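# Shut the toy oven door and leave everything upright

## Task

Swing the toy oven's door shut, release it so neither gripper is holding it, and make sure the oven ends up upright; any toy-food basket, small tea box, wire rack and small red box present must also stay upright.

## Robot and tools

Robot: two arms, left_arm and right_arm, each with six joints and a two-finger gripper. In every row and every per-joint list the order is waist, shoulder, elbow, wrist pitch, wrist yaw, wrist roll, followed by that arm's gripper. Stated joint ranges in rad: waist -2.618 to 3.054, shoulder 0.000 to 3.142, elbow 0.000 to 3.142, wrist pitch -1.571 to 1.571, wrist yaw -1.571 to 1.571, wrist roll -2.094 to 2.094. Actual ends may differ by up to 0.059 rad either way.

Frame: everything is reported in the scene frame. Its origin sits at table-top height halfway between the nominal arm bases; +z points up, +x points out across the table, and left_arm is on the +y side (image left/right do not match these names). Measured bases: left_arm at (+0.047, +0.286, +0.012) m, right_arm at (-0.006, -0.261, +0.016) m, both nearly unrotated. The gripper fingers point along its own +z and close along its y. end_effector_position is the point between the pads, just under 1 cm behind the tips; printed hand positions and orientations may be wrong by a few cm, more when reaching far.

Row format (shared by execute_actions and move): one flat list of 14 numbers, each in [-1, 1]: left_arm's 6 joint values and its opening, then right_arm's 6 and its opening. Always give all 14 even if one arm stays still. Joint values are offsets, not poses: they are added to the Joint targets shown at the start of the action (or move), not to the previous row, so repeating an offset moves further. Scale: 1.0 equals 2.224 rad for waist, shoulder, elbow and 8.485 rad for the three wrist joints. The opening is absolute: +1 fully open (about 87 mm gap), +0.5 about 69 mm, 0 about 43 mm, -0.5 about 18 mm, -1 shut. Sending 0 is a real command, so to leave a gripper alone repeat its current command (see Tool commands).

execute_actions(actions, cameras): actions is a list of actions; each action is up to 15 rows, one per 1/30 s step, and a short action repeats its final row to fill 15 steps. An action that would push any joint more than 0.059 rad beyond its range (from the starting targets) is rejected for both arms; a malformed action, or a first action failing that test, voids the whole call. Images appear only when actions is empty or cameras names them (["all"], specific names, or [] for none). Cameras: cam_head_left and cam_head_right, each 504x504, on one bar behind the arms.

move(target, speed, blend, opening_speed, blocking, cameras): drives all joints together toward target, which is either one 14-number row or a list of up to 15 rows; every row's offsets count from the same starting Joint targets. speed is in rad/s for the joint with the longest travel, 0.01 to 12.57, default 0.5, one number or one per target. blend (rad) rounds the corners of a list; 0 stops at each. opening_speed, 0.2 or more per second on the -1..+1 scale, ramps the grippers. blocking=false returns after about 0.5 s while motion continues. The path does not avoid obstacles or the other arm. The extra move: line reports the ending: done, off_target (resting more than 0.035 rad away), moving, held, or fault; limits=held means some steps were withheld.

wait(seconds 0 to 10, cameras): holds the last commands and lets time run; returns early if a running move finishes. stop(cameras): brakes a running move. zoom_image(camera, region=[x0,y0,x1,y1]) gives a closer look at part of the latest image from cam_head_left or cam_head_right, at most 504 px per side. finished_scene(scene): give this scene's number; it cannot be undone and nothing else should follow in that reply.

Result lines: Joint positions (rad, plus gripper 0 shut to 1 open), Joint velocities (may read within noise or be omitted), Joint targets (the base for your next offsets), Tool commands, grip_measured (gripper reading on the command scale, error up to about 1 mm), joint torques (include the arm's weight; joints 1-3 wrap at ±28 N m), motor temperatures, end-effector pose. joint sent to its limit means a joint was clipped at its end. joint command not followed means the clearance check altered targets. Per step each joint target can lead its measured angle only by 0.339 rad (first three joints) or 2.2 rad (wrists), and large reach jumps over 200 mm get scaled back, so big offsets take several actions.

Gripping: to hold something, command about 0.04 below grip_measured at first contact; smaller margins squeeze less. Pads push up to roughly 20 N.

Cautions: do not strike the table, oven or other fixtures hard, and move slowly near contact; a target far beyond the contact point pushes hard. Never let anything fall off the table or tip over, and do not let go of a moving part. Keep the two arms from pressing on each other and never close one gripper on the other's fingers. Avoid loading the arm camera cables. If an arm keeps pushing or gets dragged, command its targets back past its measured angles. Long stretched holds or pushing at unreachable poses heat motors: MOTOR HOT appears at 75 °C, 90 °C folds that arm away for the rest of the scene, and 100 °C makes it go limp. Objects may occasionally be nudged by outside pushes, so check before finishing.

Each tool is called after "Call:" as name(argument=value, ...), one argument or row to a line, values as JSON.

## Session

Call:
execute_actions(
  actions=[],
)

Call:
zoom_image(
  camera="cam_head_left",
  region=[100, 100, 400, 400],
)

Scene clock: 0.00 s.
left_arm: end_effector_position=(+0.4310, +0.2880, +0.3590) grip_measured=+0.990 end_effector_quat_wxyz=(+0.692, +0.005, +0.722, +0.006) | right_arm: end_effector_position=(+0.3680, -0.2740, +0.0492) grip_measured=+1.000 end_effector_quat_wxyz=(+0.534, +0.045, +0.844, -0.003)
Joint positions: left_arm=[-0.006 1.06 1.042 -0.026 0.002 0.016 0.995] | right_arm=[-0.091 1.541 0.388 0.709 0.027 0.06 1]
Joint velocities: within noise
Joint torques (N m): no reading
Motor temperatures (°C): left_arm=[25 26 28 27 27 29 29] | right_arm=[27 27 29 27 25 26 28]
Heat: left arm: 29 °C; right arm: 29 °C.
Joint targets: left_arm=[-0.006 1.057 1.052 -0.023 0.002 0.016] | right_arm=[-0.091 1.538 0.393 0.700 0.027 0.061]
Tool commands: left_gripper/opening=+1.0 right_gripper/opening=+1.0

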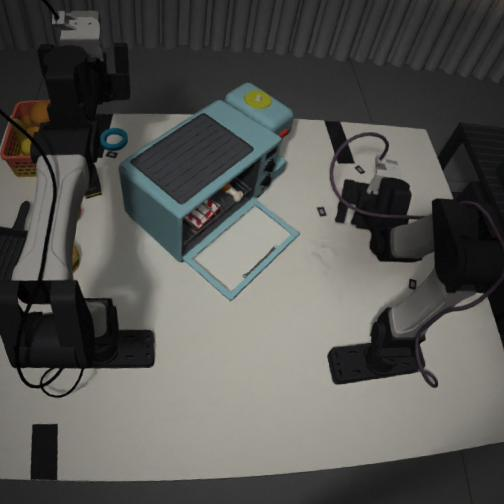

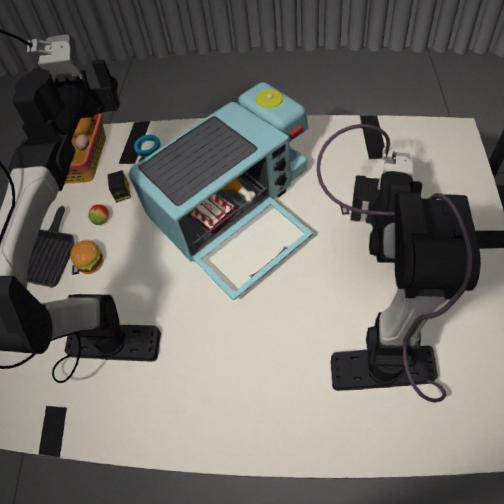

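Scaled by 1.680 from the camera's 504x504 image, which has a finer 720x720 frame.

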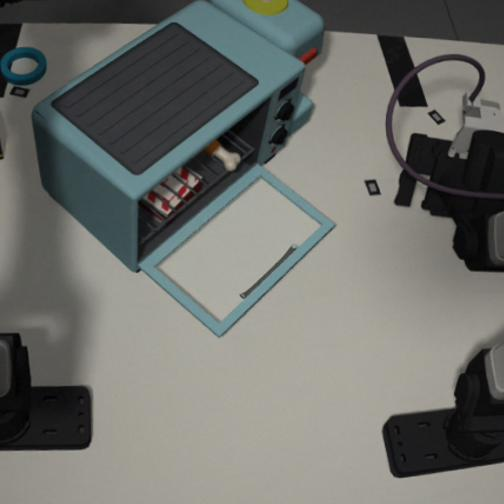

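Call:
move(
  target=[
    [0,0,0,0,0,0,1,0,-0.423,-0.091,-0.105,-0.003,-0.007,-1],
    [0,0,0,0,0,0,1,0.333,-0.423,-0.091,-0.105,-0.003,-0.007,-1],
    [0,0,0,0,0,0,1,0.333,-0.206,-0.122,-0.040,-0.003,-0.007,-1],
  ],
  speed=[1.0,1.0,0.5],
  blend=[0.1,0,0],
  cameras=["all"],
)

Call:
zoom_image(
  camera="cam_head_right",
  region=[180, 180, 380, 380],
)

Call:
zoom_image(
  camera="cam_head_left",
  region=[180, 180, 380, 380],
)

Scene clock: 7.07 s.
left_arm: end_effector_position=(+0.4310, +0.2880, +0.3590) grip_measured=+0.990 end_effector_quat_wxyz=(+0.692, +0.005, +0.722, +0.006) | right_arm: end_effector_position=(+0.2033, -0.0837, +0.0293) grip_measured=-0.975 end_effector_quat_wxyz=(+0.448, -0.296, +0.828, +0.165)
Joint positions: left_arm=[-0.006 1.06 1.042 -0.026 0.002 0.016 0.995] | right_arm=[0.644 1.069 0.137 0.356 0.007 0.014 0.012]
Joint torques (N m): left_arm=[0.24 -3.1 8.44 1.96 0.08 0.01] | right_arm=[0.77 -0.84 5.04 2.07 -0.1 -0.16]
Heat: left arm: 30 °C; right arm: 30 °C.
Joint targets: left_arm=[-0.006 1.057 1.052 -0.023 0.002 0.016] | right_arm=[0.650 1.080 0.121 0.361 0.001 0.001]
move: done

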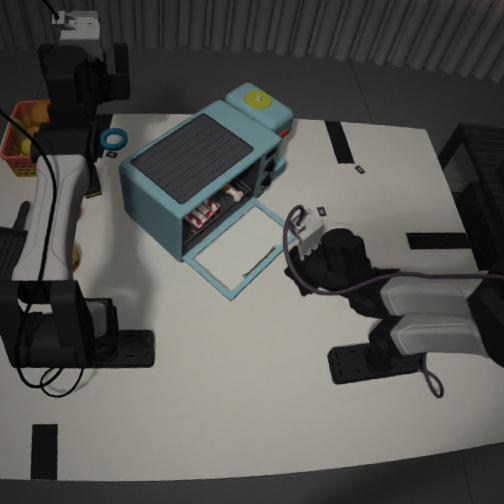

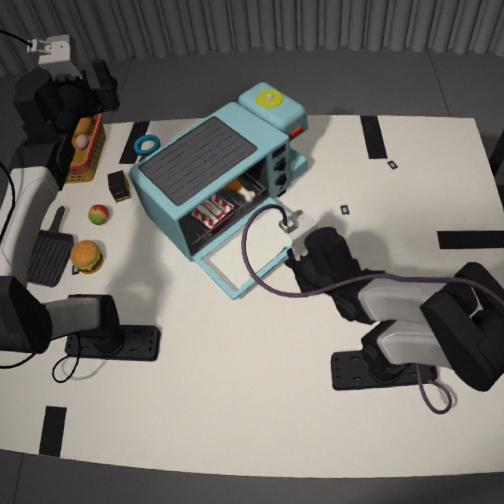

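Scaled by 2.520 from the camera's 504x504 image, which has a finer 720x720 frame.

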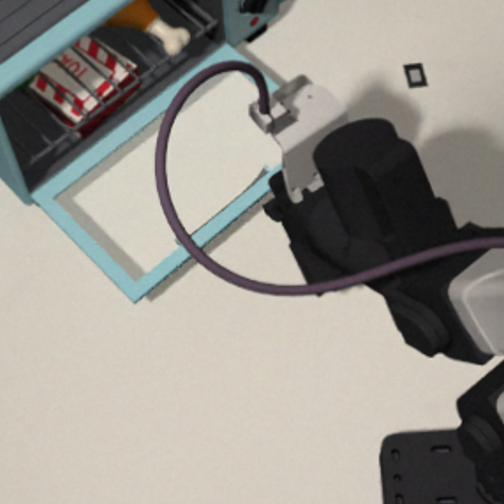

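Scaled by 2.520 from the camera's 504x504 image, which has a finer 720x720 frame.

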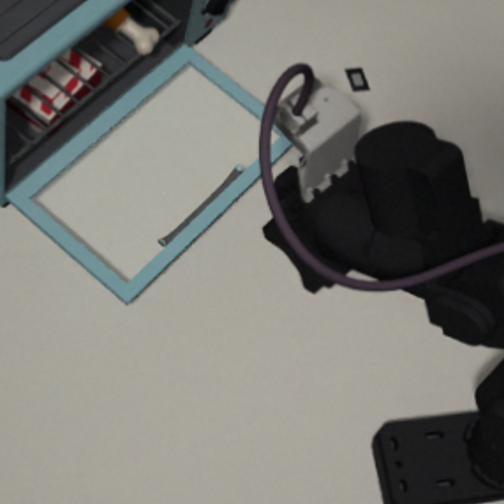

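Call:
move(
  target=[
    [0,0,0,0,0,0,1,0,0.0908,-0.004,0.0246,0,0,-1],
    [0,0,0,0,0,0,1,0,0.1956,0.0674,0.0334,0,0,-1],
  ],
  speed=0.25,
  cameras=["all"],
)

Call:
zoom_image(
  camera="cam_head_right",
  region=[180, 180, 380, 380],
)

Call:
zoom_image(
  camera="cam_head_left",
  region=[180, 180, 380, 380],
)

Scene clock: 10.77 s.
left_arm: end_effector_position=(+0.4310, +0.2880, +0.3590) grip_measured=+0.990 end_effector_quat_wxyz=(+0.692, +0.005, +0.722, +0.006) | right_arm: end_effector_position=(+0.2446, -0.0487, +0.0204) grip_measured=-0.975 end_effector_quat_wxyz=(+0.467, -0.293, +0.816, +0.172)
Joint positions: left_arm=[-0.006 1.06 1.042 -0.026 0.002 0.016 0.995] | right_arm=[0.644 1.472 0.247 0.697 0.007 0.012 0.012]
Joint torques (N m): left_arm=[0.23 -3.14 8.44 1.95 0.08 0.01] | right_arm=[0.32 -0.47 6.99 1.5 -0.02 -0.07]
Heat: left arm: 31 °C; right arm: 30 °C.
Joint targets: left_arm=[-0.006 1.057 1.052 -0.023 0.002 0.016] | right_arm=[0.650 1.515 0.271 0.644 0.001 0.001]
move: off_target (right_arm); right_arm: the wrist pitch is farthest, 0.053 rad from its target

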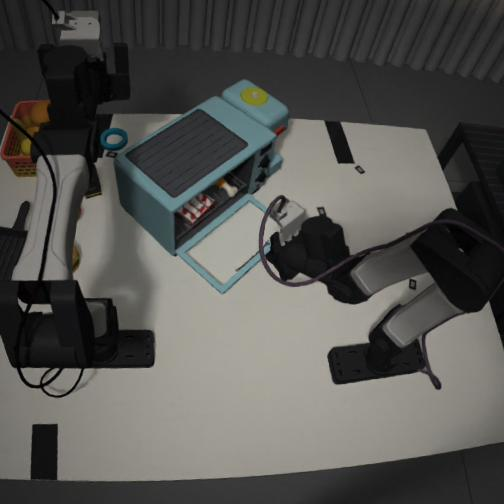

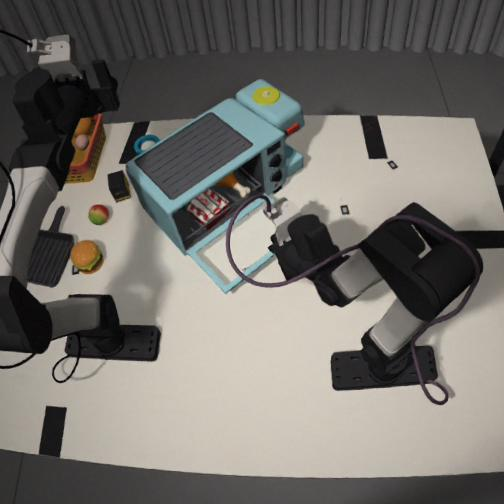

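Scaled by 2.520 from the camera's 504x504 image, which has a finer 720x720 frame.

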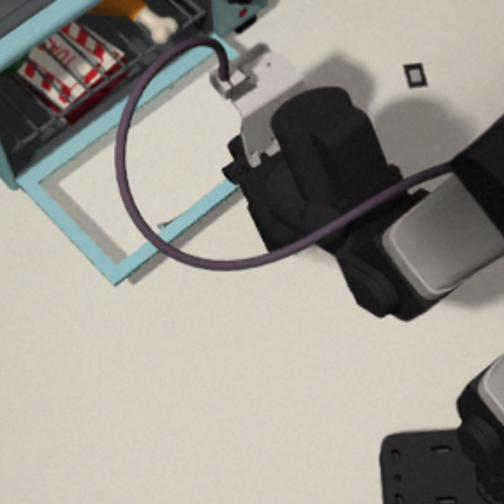

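Scaled by 2.520 from the camera's 504x504 image, which has a finer 720x720 frame.

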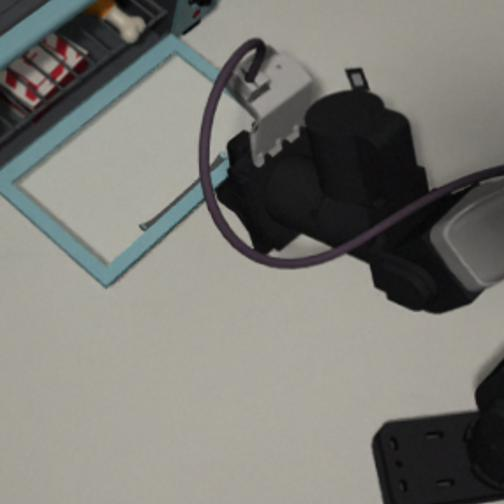

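Call:
move(
  target=[0,0,0,0,0,0,1,0,-0.1133,0.0414,-0.0346,0,0,-1],
  speed=0.25,
  cameras=["all"],
)

Call:
zoom_image(
  camera="cam_head_left",
  region=[150, 150, 350, 350],
)

Scene clock: 12.87 s.
left_arm: end_effector_position=(+0.4310, +0.2880, +0.3590) grip_measured=+0.990 end_effector_quat_wxyz=(+0.692, +0.005, +0.722, +0.006) | right_arm: end_effector_position=(+0.2395, -0.0530, +0.0456) grip_measured=-0.975 end_effector_quat_wxyz=(+0.443, -0.298, +0.830, +0.163)
Joint positions: left_arm=[-0.006 1.06 1.042 -0.026 0.002 0.016 0.995] | right_arm=[0.644 1.283 0.335 0.36 0.007 0.012 0.012]
Joint torques (N m): left_arm=[0.23 -3.11 8.46 1.95 0.09 0.01] | right_arm=[0.25 -6.06 8.49 1.96 -0.06 -0.07]
Heat: left arm: 32 °C; right arm: 30 °C.
Joint targets: left_arm=[-0.006 1.057 1.052 -0.023 0.002 0.016] | right_arm=[0.650 1.263 0.363 0.351 0.001 0.001]
move: done

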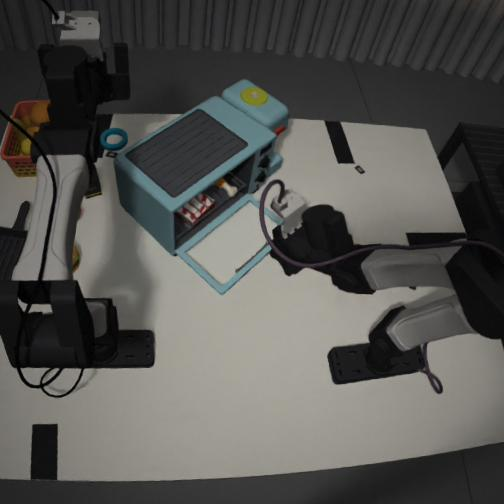

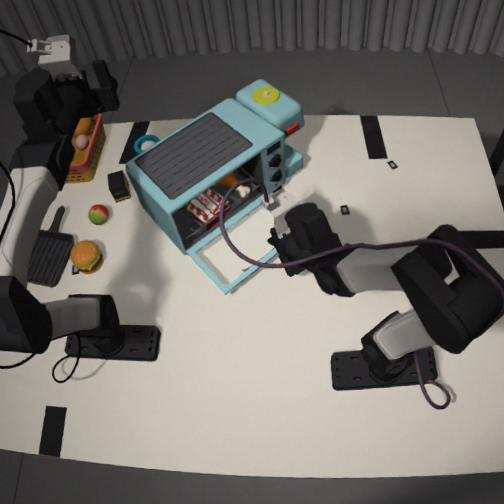

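Scaled by 2.520 from the camera's 504x504 image, which has a finer 720x720 frame.

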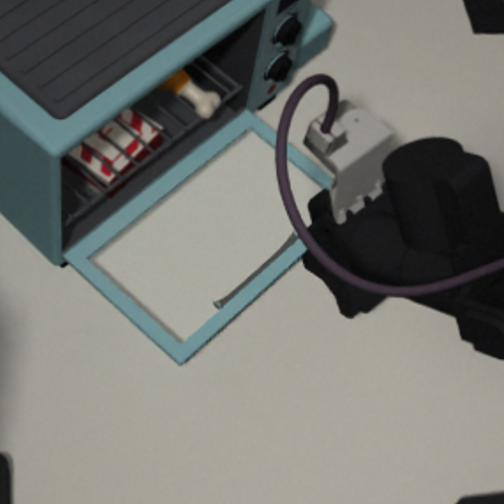

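Call:
move(
  target=[
    [0,0,0,0,0,0,1,0,-0.1192,0.002,-0.0496,0,0,-0.2],
    [0,0,0,0,0,0,1,0,-0.1192,0.002,-0.0496,0,0.185,-0.2],
    [0,0,0,0,0,0,1,0,0.004,-0.014,-0.0131,0,0.185,-0.2],
  ],
  speed=[0.5,1.5,0.4],
  blend=[0.05,0.05,0],
  cameras=["all"],
)

Call:
zoom_image(
  camera="cam_head_right",
  region=[180, 180, 340, 340],
)

Call:
zoom_image(
  camera="cam_head_left",
  region=[180, 180, 340, 340],
)

Scene clock: 18.40 s.
left_arm: end_effector_position=(+0.4310, +0.2880, +0.3590) grip_measured=+0.990 end_effector_quat_wxyz=(+0.692, +0.005, +0.722, +0.006) | right_arm: end_effector_position=(+0.2171, -0.0180, +0.0624) grip_measured=-0.200 end_effector_quat_wxyz=(+0.185, +0.375, +0.823, +0.385)
Joint positions: left_arm=[-0.006 1.06 1.042 -0.026 0.002 0.016 0.995] | right_arm=[0.644 1.258 0.335 0.234 0.007 1.557 0.4]
Joint torques (N m): left_arm=[0.24 -3.12 8.46 1.95 0.07 0.02] | right_arm=[0.53 -2.03 6.11 1.93 0.01 0.12]
Motor temperatures (°C): left_arm=[25 27 33 30 27 29 29] | right_arm=[27 28 31 30 25 26 28]
Heat: left arm: 33 °C; right arm: 31 °C.
Joint targets: left_arm=[-0.006 1.057 1.052 -0.023 0.002 0.016] | right_arm=[0.650 1.272 0.332 0.240 0.001 1.571]
move: done

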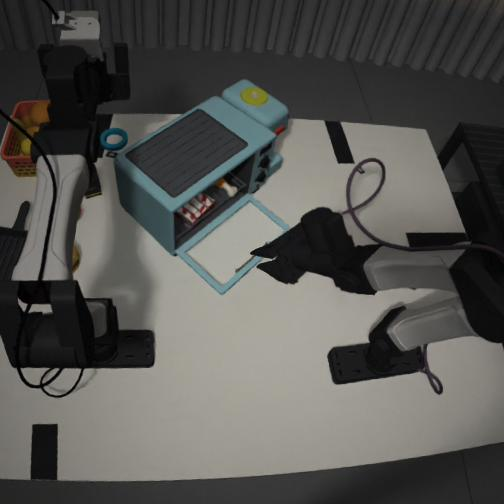

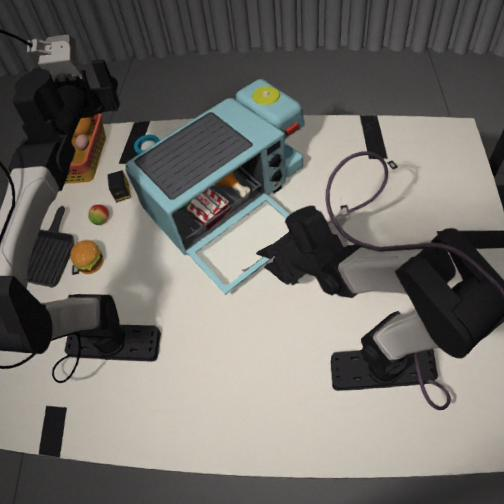

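Scaled by 3.150 from the camera's 504x504 image, which has a finer 720x720 frame.

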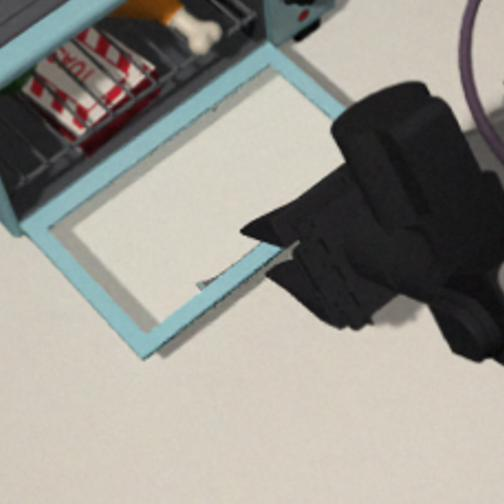

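Scaled by 3.150 from the camera's 504x504 image, which has a finer 720x720 frame.

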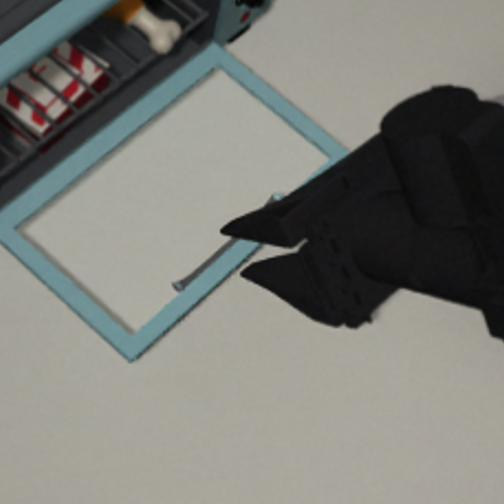

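Call:
move(
  target=[0,0,0,0,0,0,1,0,0.0058,-0.0755,0.0213,0,0.185,-0.2],
  speed=0.25,
)

the call would take right_arm's wrist roll more than 0.059 radians past the upper end of its range (2.094 radians), so nothing of the call was run. Give that joint a number nearer 0 in that row, or first move the joint away from that end.
Scene clock: 19.43 s.
left_arm: end_effector_position=(+0.4310, +0.2880, +0.3590) grip_measured=+0.990 end_effector_quat_wxyz=(+0.692, +0.005, +0.722, +0.006) | right_arm: end_effector_position=(+0.2172, -0.0180, +0.0625) grip_measured=-0.200 end_effector_quat_wxyz=(+0.185, +0.375, +0.823, +0.385)
Joint positions: left_arm=[-0.006 1.06 1.042 -0.026 0.002 0.016 0.995] | right_arm=[0.644 1.258 0.335 0.234 0.007 1.557 0.4]
Joint torques (N m): left_arm=[0.24 -3.12 8.44 1.94 0.09 0.01] | right_arm=[0.31 -2.45 5.98 1.94 0.03 0.14]
Heat: left arm: 33 °C; right arm: 31 °C.
Joint targets: left_arm=[-0.006 1.057 1.052 -0.023 0.002 0.016] | right_arm=[0.650 1.272 0.332 0.240 0.001 1.571]
Tool commands: left_gripper/opening=+1.0 right_gripper/opening=-0.2

Call:
move(
  target=[0,0,0,0,0,0,1,0,0.0058,-0.0755,0.0213,0,0,-0.2],
  speed=0.25,
  cameras=["all"],
)

Call:
zoom_image(
  camera="cam_head_right",
  region=[180, 180, 340, 340],
)

Call:
zoom_image(
  camera="cam_head_left",
  region=[180, 180, 340, 340],
)

Scene clock: 21.10 s.
left_arm: end_effector_position=(+0.4310, +0.2880, +0.3590) grip_measured=+0.990 end_effector_quat_wxyz=(+0.692, +0.005, +0.722, +0.006) | right_arm: end_effector_position=(+0.1981, -0.0340, +0.0345) grip_measured=-0.200 end_effector_quat_wxyz=(+0.185, +0.375, +0.821, +0.389)
Joint positions: left_arm=[-0.006 1.06 1.042 -0.026 0.002 0.016 0.995] | right_arm=[0.644 1.272 0.178 0.415 0.006 1.56 0.4]
Joint torques (N m): left_arm=[0.27 -3.1 8.47 1.95 0.08 0.01] | right_arm=[0.29 -1.83 4.31 1.91 -0.01 0.09]
Motor temperatures (°C): left_arm=[25 27 34 31 27 29 29] | right_arm=[27 28 31 30 25 26 28]
Heat: left arm: 34 °C; right arm: 31 °C.
Joint targets: left_arm=[-0.006 1.057 1.052 -0.023 0.002 0.016] | right_arm=[0.650 1.285 0.164 0.420 0.001 1.571]
move: done

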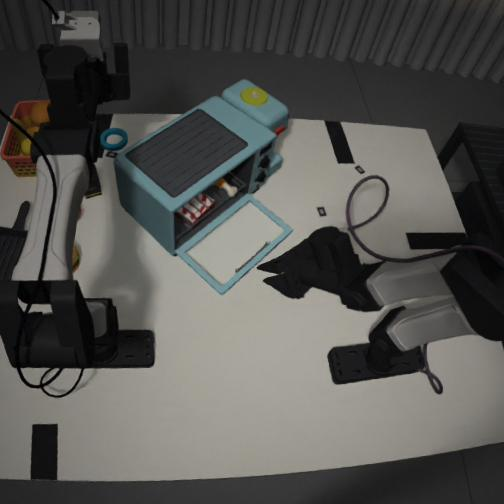

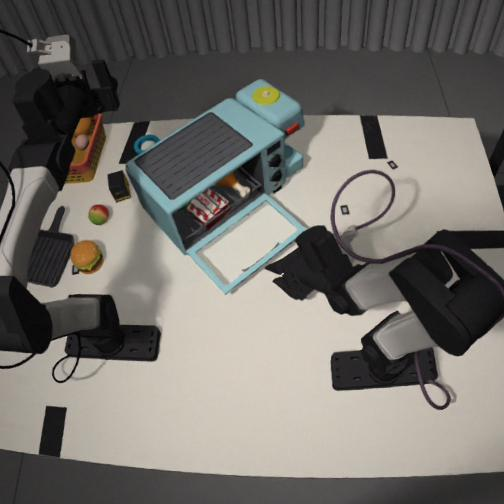

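Scaled by 3.150 from the camera's 504x504 image, which has a finer 720x720 frame.

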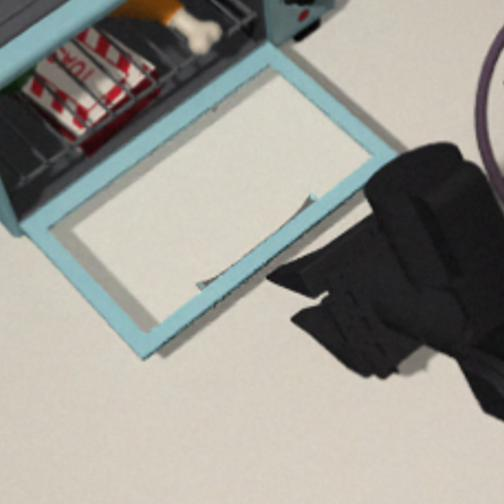

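Scaled by 3.150 from the camera's 504x504 image, which has a finer 720x720 frame.

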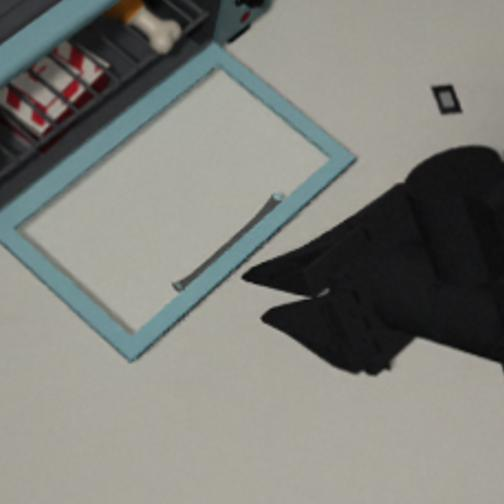

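Call:
move(
  target=[
    [0,0,0,0,0,0,1,0,0.0607,0.0103,0.0133,0,0,-0.2],
    [0,0,0,0,0,0,1,0,0.1232,0.0697,0.0141,0,0,-0.2],
  ],
  speed=0.2,
  blend=[0.03,0],
  cameras=["all"],
)

Call:
zoom_image(
  camera="cam_head_right",
  region=[180, 180, 340, 340],
)

Call:
zoom_image(
  camera="cam_head_left",
  region=[180, 180, 340, 340],
)

Scene clock: 23.30 s.
left_arm: end_effector_position=(+0.4310, +0.2880, +0.3590) grip_measured=+0.990 end_effector_quat_wxyz=(+0.692, +0.005, +0.722, +0.006) | right_arm: end_effector_position=(+0.2200, -0.0017, +0.0298) grip_measured=-0.201 end_effector_quat_wxyz=(+0.166, +0.364, +0.821, +0.407)
Joint positions: left_arm=[-0.006 1.06 1.042 -0.026 0.002 0.016 0.995] | right_arm=[0.648 1.522 0.288 0.572 -0.045 1.567 0.399]
Joint torques (N m): left_arm=[0.23 -3.14 8.46 1.95 0.08 0.01] | right_arm=[0.14 -1.57 7.56 1.59 0.5 0.03]
Heat: left arm: 34 °C; right arm: 31 °C.
Joint targets: left_arm=[-0.006 1.057 1.052 -0.023 0.002 0.016] | right_arm=[0.650 1.559 0.319 0.540 0.001 1.571]
move: off_target (right_arm); right_arm: the wrist yaw is farthest, 0.046 rad from its target

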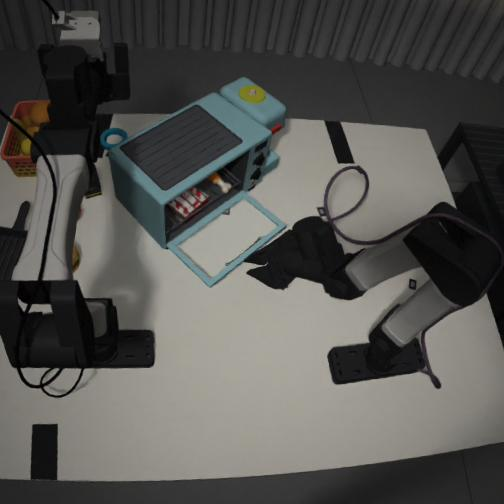

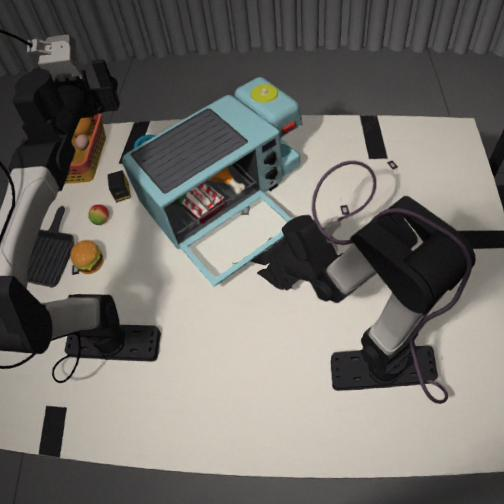

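Scaled by 3.150 from the camera's 504x504 image, which has a finer 720x720 frame.

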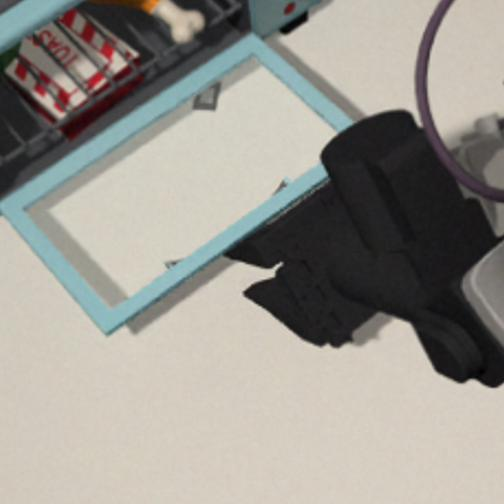

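Scaled by 3.150 from the camera's 504x504 image, which has a finer 720x720 frame.

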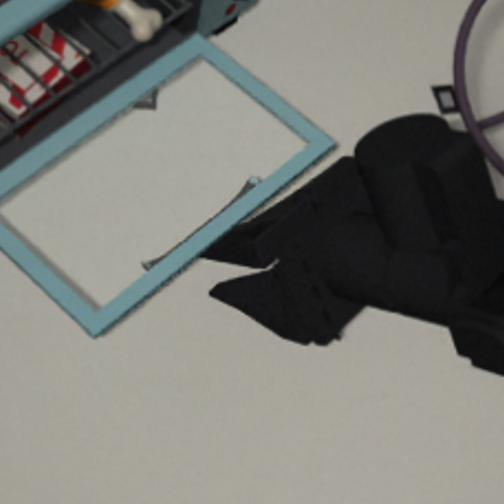

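Call:
move(
  target=[
    [0,0,0,0,0,0,1,0,-0.1412,0.0279,-0.0443,0,0,-0.2],
    [0,0,0,0,0,0,1,0,-0.143,0.058,-0.0409,0,0,-0.2],
  ],
  speed=0.25,
  blend=[0.02,0],
  cameras=["all"],
)

Call:
zoom_image(
  camera="cam_head_left",
  region=[140, 140, 340, 340],
)

Scene clock: 26.20 s.
left_arm: end_effector_position=(+0.4310, +0.2880, +0.3590) grip_measured=+0.990 end_effector_quat_wxyz=(+0.692, +0.005, +0.722, +0.006) | right_arm: end_effector_position=(+0.2304, -0.0009, +0.0918) grip_measured=-0.200 end_effector_quat_wxyz=(+0.185, +0.369, +0.813, +0.411)
Joint positions: left_arm=[-0.006 1.06 1.042 -0.026 0.002 0.016 0.995] | right_arm=[0.648 1.258 0.425 0.197 -0.01 1.567 0.4]
Joint torques (N m): left_arm=[0.25 -3.12 8.43 1.95 0.08 0.01] | right_arm=[0.09 -5.74 8.21 1.85 0.13 0.02]
Heat: left arm: 34 °C; right arm: 31 °C.
Joint targets: left_arm=[-0.006 1.057 1.052 -0.023 0.002 0.016] | right_arm=[0.650 1.241 0.448 0.193 0.001 1.571]
move: done

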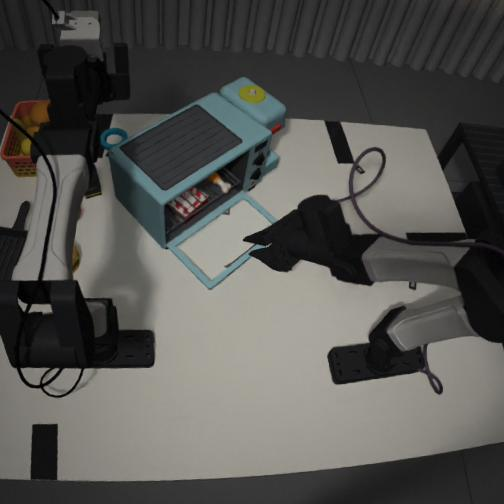

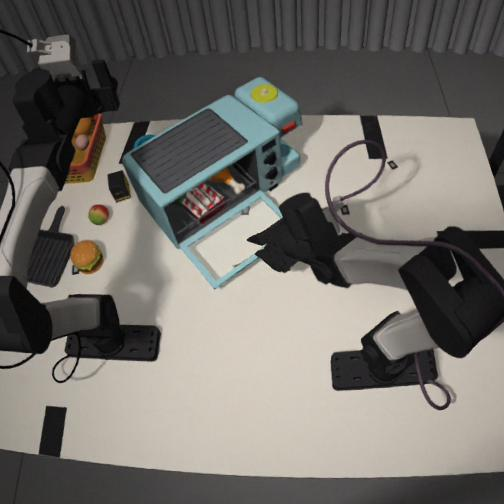

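Scaled by 2.520 from the camera's 504x504 image, which has a finer 720x720 frame.

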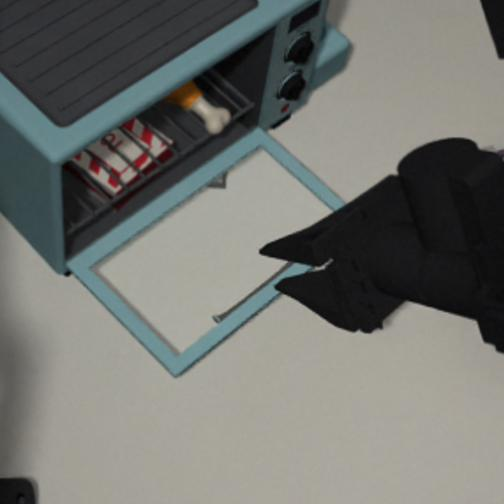

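Call:
move(
  target=[
    [0,0,0,0,0,0,1,0,-0.1063,-0.092,-0.0038,0,0,-1],
    [0,0,0,0,0,0,1,0,0.1394,-0.1495,0.0757,0,0,-1],
    [0,0,0,0,0,0,1,0,0.2136,-0.0627,0.0724,0,0,-1],
    [0,0,0,0,0,0,1,0,0.0826,-0.0335,0.0304,0,0,-1],
    [0,0,0,0,0,0,1,0,0.0587,0.0353,0.0061,0,0,-1],
  ],
  speed=[0.4,0.5,0.2,0.3,0.3],
  blend=[0.03,0.03,0.01,0.03,0],
  cameras=["all"],
)

Call:
zoom_image(
  camera="cam_head_left",
  region=[140, 140, 340, 340],
)

Scene clock: 34.40 s.
left_arm: end_effector_position=(+0.4310, +0.2880, +0.3590) grip_measured=+0.990 end_effector_quat_wxyz=(+0.692, +0.005, +0.722, +0.006) | right_arm: end_effector_position=(+0.2331, +0.0013, +0.0585) grip_measured=-0.976 end_effector_quat_wxyz=(+0.162, +0.380, +0.836, +0.362)
Joint positions: left_arm=[-0.006 1.06 1.042 -0.026 0.002 0.016 0.995] | right_arm=[0.648 1.403 0.473 0.175 -0.009 1.567 0.012]
Joint torques (N m): left_arm=[0.27 -3.07 8.44 1.95 0.08 0.01] | right_arm=[-0.02 -8.17 10.26 2.66 0.16 0]
Heat: left arm: 35 °C; right arm: 32 °C.
Joint targets: left_arm=[-0.006 1.057 1.052 -0.023 0.002 0.016] | right_arm=[0.650 1.371 0.527 0.245 0.001 1.571]
move: off_target (right_arm); right_arm: the wrist pitch is farthest, 0.070 rad from its target

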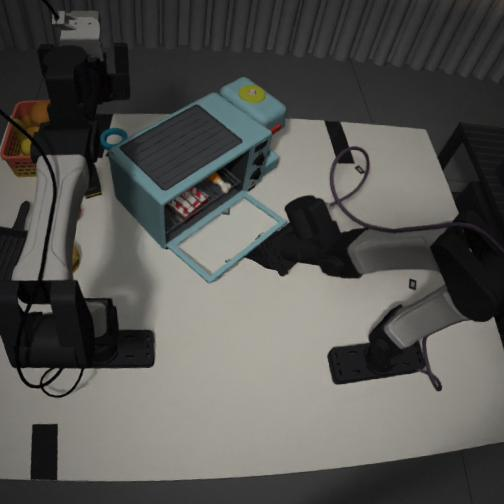

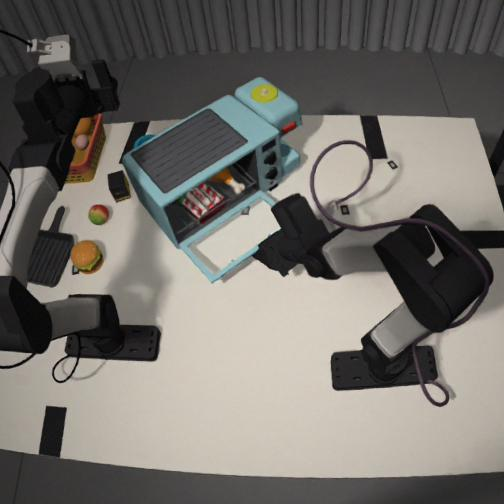

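Scaled by 2.520 from the camera's 504x504 image, which has a finer 720x720 frame.

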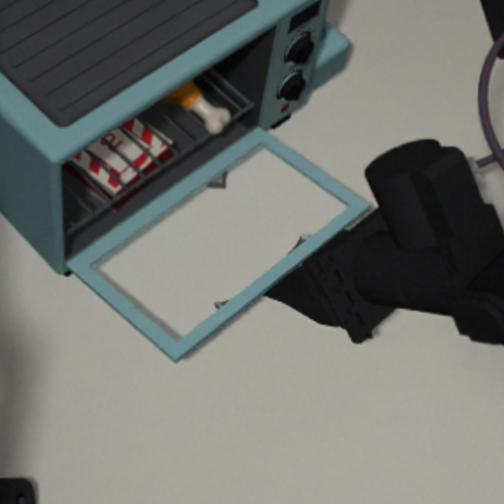

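Call:
move(
  target=[0,0,0,0,0,0,1,0,-0.0157,-0.0045,0.0146,0,0,-1],
  speed=0.2,
  cameras=["all"],
)

Call:
zoom_image(
  camera="cam_head_left",
  region=[140, 140, 340, 340],
)

Scene clock: 36.13 s.
left_arm: end_effector_position=(+0.4310, +0.2880, +0.3590) grip_measured=+0.990 end_effector_quat_wxyz=(+0.692, +0.005, +0.722, +0.006) | right_arm: end_effector_position=(+0.2400, +0.0114, +0.0853) grip_measured=-0.975 end_effector_quat_wxyz=(+0.176, +0.366, +0.818, +0.408)
Joint positions: left_arm=[-0.006 1.06 1.042 -0.026 0.002 0.016 0.995] | right_arm=[0.648 1.36 0.473 0.237 -0.028 1.564 0.012]
Joint torques (N m): left_arm=[0.24 -3.12 8.44 1.96 0.08 0.01] | right_arm=[0.17 -7.39 9.77 3.45 0.33 0.01]
Heat: left arm: 36 °C; right arm: 32 °C.
Joint targets: left_arm=[-0.006 1.057 1.052 -0.023 0.002 0.016] | right_arm=[0.650 1.336 0.517 0.368 0.001 1.571]
move: off_target (right_arm); right_arm: the wrist pitch is farthest, 0.132 rad from its target

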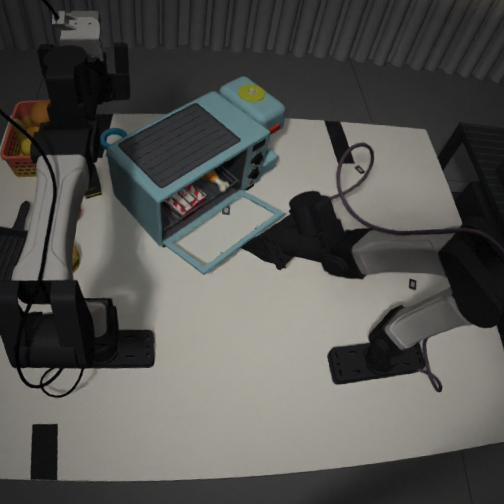

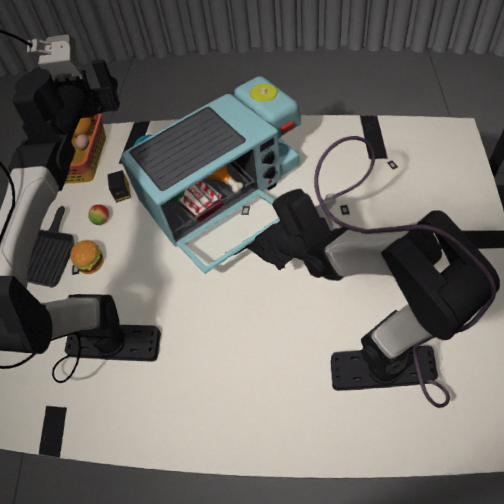

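Scaled by 2.520 from the camera's 504x504 image, which has a finer 720x720 frame.

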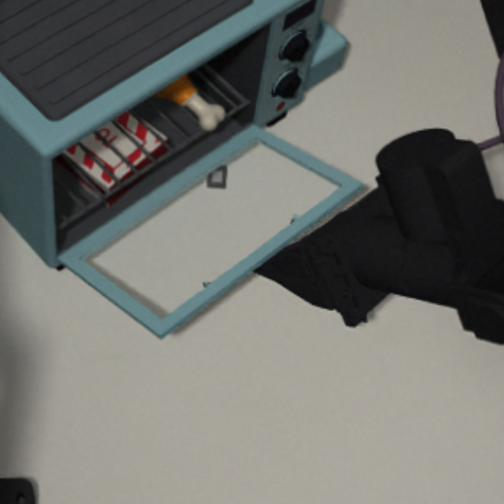

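Call:
move(
  target=[
    [0,0,0,0,0,0,1,0,0.0012,0.0525,-0.0133,0,0,-1],
    [0,0,0,0,0,0,1,0,0.0761,0.1143,-0.0099,0,0,-1],
  ],
  speed=0.2,
  blend=[0.02,0],
  cameras=["all"],
)

Call:
zoom_image(
  camera="cam_head_left",
  region=[140, 140, 340, 340],
)

Scene clock: 38.33 s.
left_arm: end_effector_position=(+0.4310, +0.2880, +0.3590) grip_measured=+0.990 end_effector_quat_wxyz=(+0.692, +0.005, +0.722, +0.006) | right_arm: end_effector_position=(+0.3019, +0.0623, +0.1686) grip_measured=-0.976 end_effector_quat_wxyz=(+0.221, +0.346, +0.769, +0.490)
Joint positions: left_arm=[-0.006 1.06 1.042 -0.026 0.002 0.016 0.995] | right_arm=[0.651 1.478 0.748 0.294 -0.012 1.565 0.012]
Joint torques (N m): left_arm=[0.23 -3.12 8.46 1.95 0.08 0] | right_arm=[-0.5 -4.48 8.85 2.03 0.15 0.02]
Heat: left arm: 36 °C; right arm: 33 °C.
Joint targets: left_arm=[-0.006 1.057 1.052 -0.023 0.002 0.016] | right_arm=[0.650 1.505 0.771 0.284 0.001 1.571]
move: done

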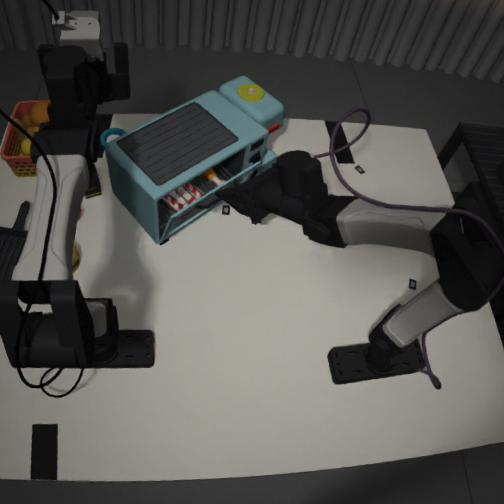

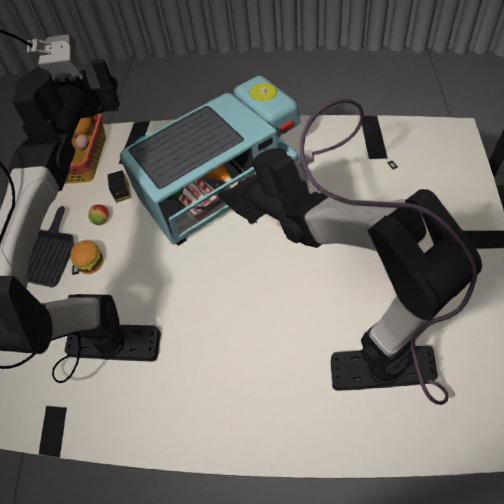

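Scaled by 2.520 from the camera's 504x504 image, which has a finer 720x720 frame.

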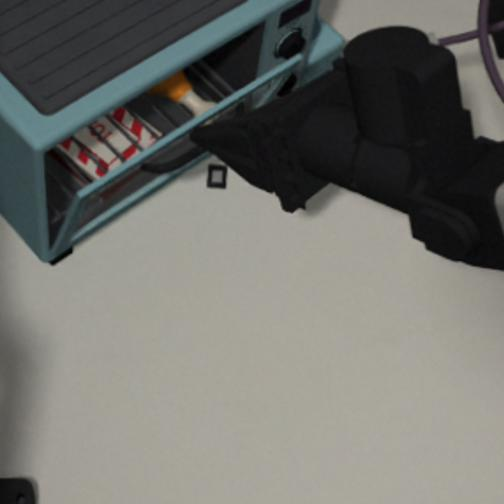

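Call:
move(
  target=[
    [0,0,0,0,0,0,1,0,0.0742,0.0445,0.0078,0,0,-1],
    [0,0,0,0,0,0,1,0,0.125,0.0967,0.0074,0,0,-1],
  ],
  speed=0.15,
  blend=[0.02,0],
  cameras=["all"],
)

Call:
zoom_image(
  camera="cam_head_left",
  region=[100, 100, 300, 300],
)

Scene clock: 41.07 s.
left_arm: end_effector_position=(+0.4310, +0.2880, +0.3590) grip_measured=+0.990 end_effector_quat_wxyz=(+0.692, +0.005, +0.722, +0.006) | right_arm: end_effector_position=(+0.3440, +0.1067, +0.1787) grip_measured=-0.978 end_effector_quat_wxyz=(+0.206, +0.340, +0.758, +0.518)
Joint positions: left_arm=[-0.006 1.06 1.042 -0.026 0.002 0.016 0.995] | right_arm=[0.647 1.7 0.965 0.344 -0.058 1.59 0.011]
Joint torques (N m): left_arm=[0.27 -3.08 8.42 1.95 0.08 0.01] | right_arm=[0.14 -1.24 8.55 2.19 0.6 -0.32]
Heat: left arm: 36 °C; right arm: 33 °C.
Joint targets: left_arm=[-0.006 1.057 1.052 -0.023 0.002 0.016] | right_arm=[0.650 1.784 0.986 0.347 0.001 1.571]
move: off_target (right_arm); right_arm: the shoulder is farthest, 0.084 rad from its target

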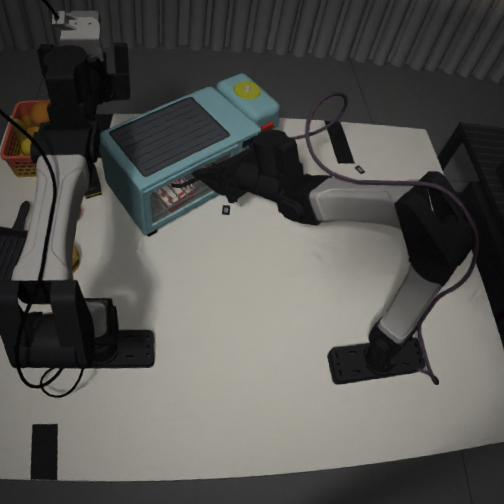

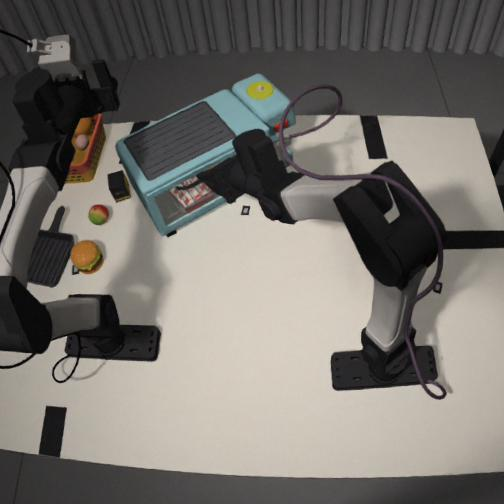

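Scaled by 2.520 from the camera's 504x504 image, which has a finer 720x720 frame.

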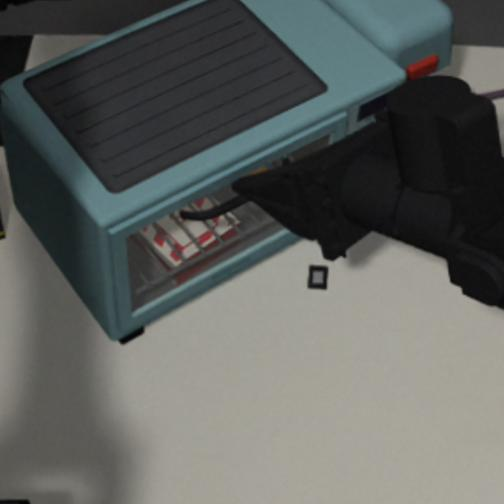

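Call:
move(
  target=[0,0,0,0,0,0,1,0,-0.2074,-0.1156,-0.018,0,0,-1],
  speed=0.3,
  cameras=["all"],
)

Call:
zoom_image(
  camera="cam_head_left",
  region=[100, 80, 300, 280],
)

Scene clock: 43.47 s.
left_arm: end_effector_position=(+0.4310, +0.2880, +0.3590) grip_measured=+0.990 end_effector_quat_wxyz=(+0.692, +0.005, +0.722, +0.006) | right_arm: end_effector_position=(+0.2898, +0.0521, +0.2056) grip_measured=-0.976 end_effector_quat_wxyz=(+0.224, +0.348, +0.753, +0.511)
Joint positions: left_arm=[-0.006 1.06 1.042 -0.026 0.002 0.016 0.995] | right_arm=[0.652 1.344 0.748 0.209 -0.01 1.586 0.012]
Joint torques (N m): left_arm=[0.24 -3.12 8.44 1.94 0.07 0.01] | right_arm=[-0.31 -7.97 5.67 2 0.2 -0.18]
Heat: left arm: 36 °C; right arm: 33 °C.
Joint targets: left_arm=[-0.006 1.057 1.052 -0.023 0.002 0.016] | right_arm=[0.650 1.322 0.729 0.195 0.001 1.571]
move: done

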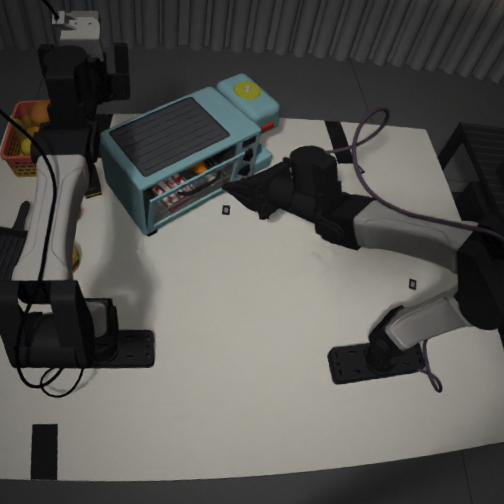

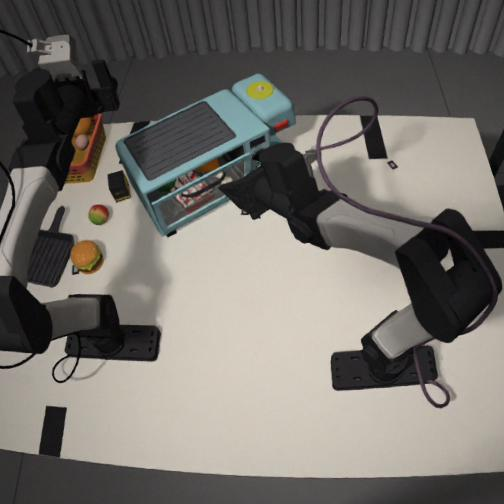

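Scaled by 2.520 from the camera's 504x504 image, which has a finer 720x720 frame.

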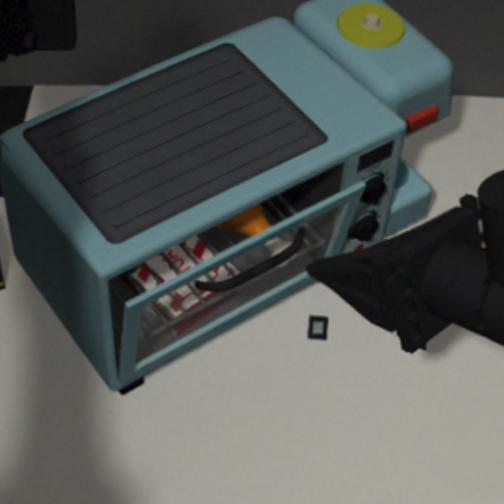

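Call:
move(
  target=[
    [0,0,0,0,0,0,1,0,0.1387,-0.1407,0.0847,0,0,-1],
    [0,0,0,0,0,0,1,0,0.2498,0.0061,0.0754,0,0,-1],
    [0,0,0,0,0,0,1,0,0.3003,0.0853,0.0679,0,0,-1],
  ],
  speed=[0.4,0.25,0.15],
  blend=[0.03,0.02,0],
  cameras=["all"],
)

Call:
zoom_image(
  camera="cam_head_left",
  region=[100, 80, 300, 280],
)

Scene clock: 49.03 s.
left_arm: end_effector_position=(+0.4310, +0.2880, +0.3590) grip_measured=+0.990 end_effector_quat_wxyz=(+0.692, +0.005, +0.722, +0.006) | right_arm: end_effector_position=(+0.3538, +0.1159, +0.1021) grip_measured=-0.976 end_effector_quat_wxyz=(+0.220, +0.331, +0.747, +0.533)
Joint positions: left_arm=[-0.006 1.06 1.042 -0.026 0.002 0.016 0.995] | right_arm=[0.652 1.955 0.862 0.751 -0.047 1.581 0.012]
Joint torques (N m): left_arm=[0.27 -3.11 8.46 1.94 0.09 0.01] | right_arm=[-0.32 -7.43 10.29 2.4 0.53 -0.2]
Heat: left arm: 37 °C; right arm: 34 °C.
Joint targets: left_arm=[-0.006 1.057 1.052 -0.023 0.002 0.016] | right_arm=[0.650 1.990 0.919 0.771 0.001 1.571]
move: off_target (right_arm); right_arm: the elbow is farthest, 0.056 rad from its target

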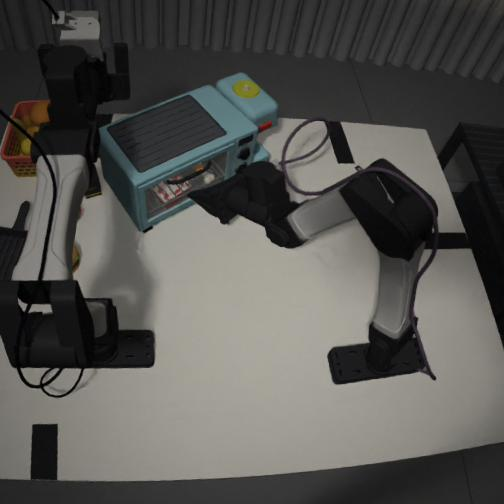

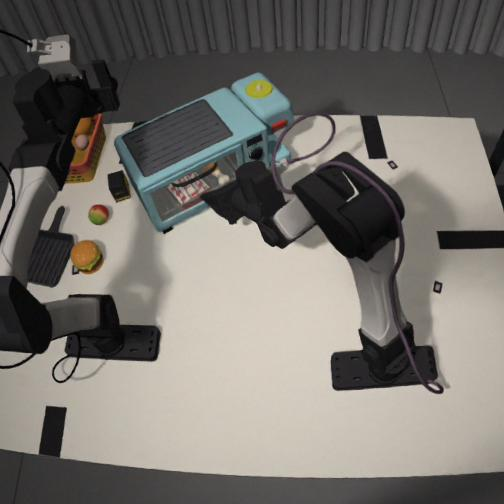

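Scaled by 2.520 from the camera's 504x504 image, which has a finer 720x720 frame.

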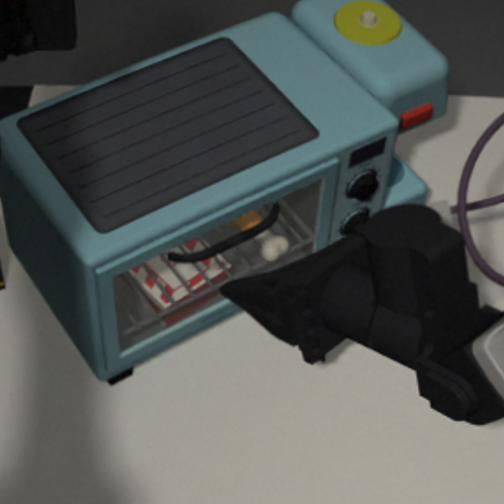

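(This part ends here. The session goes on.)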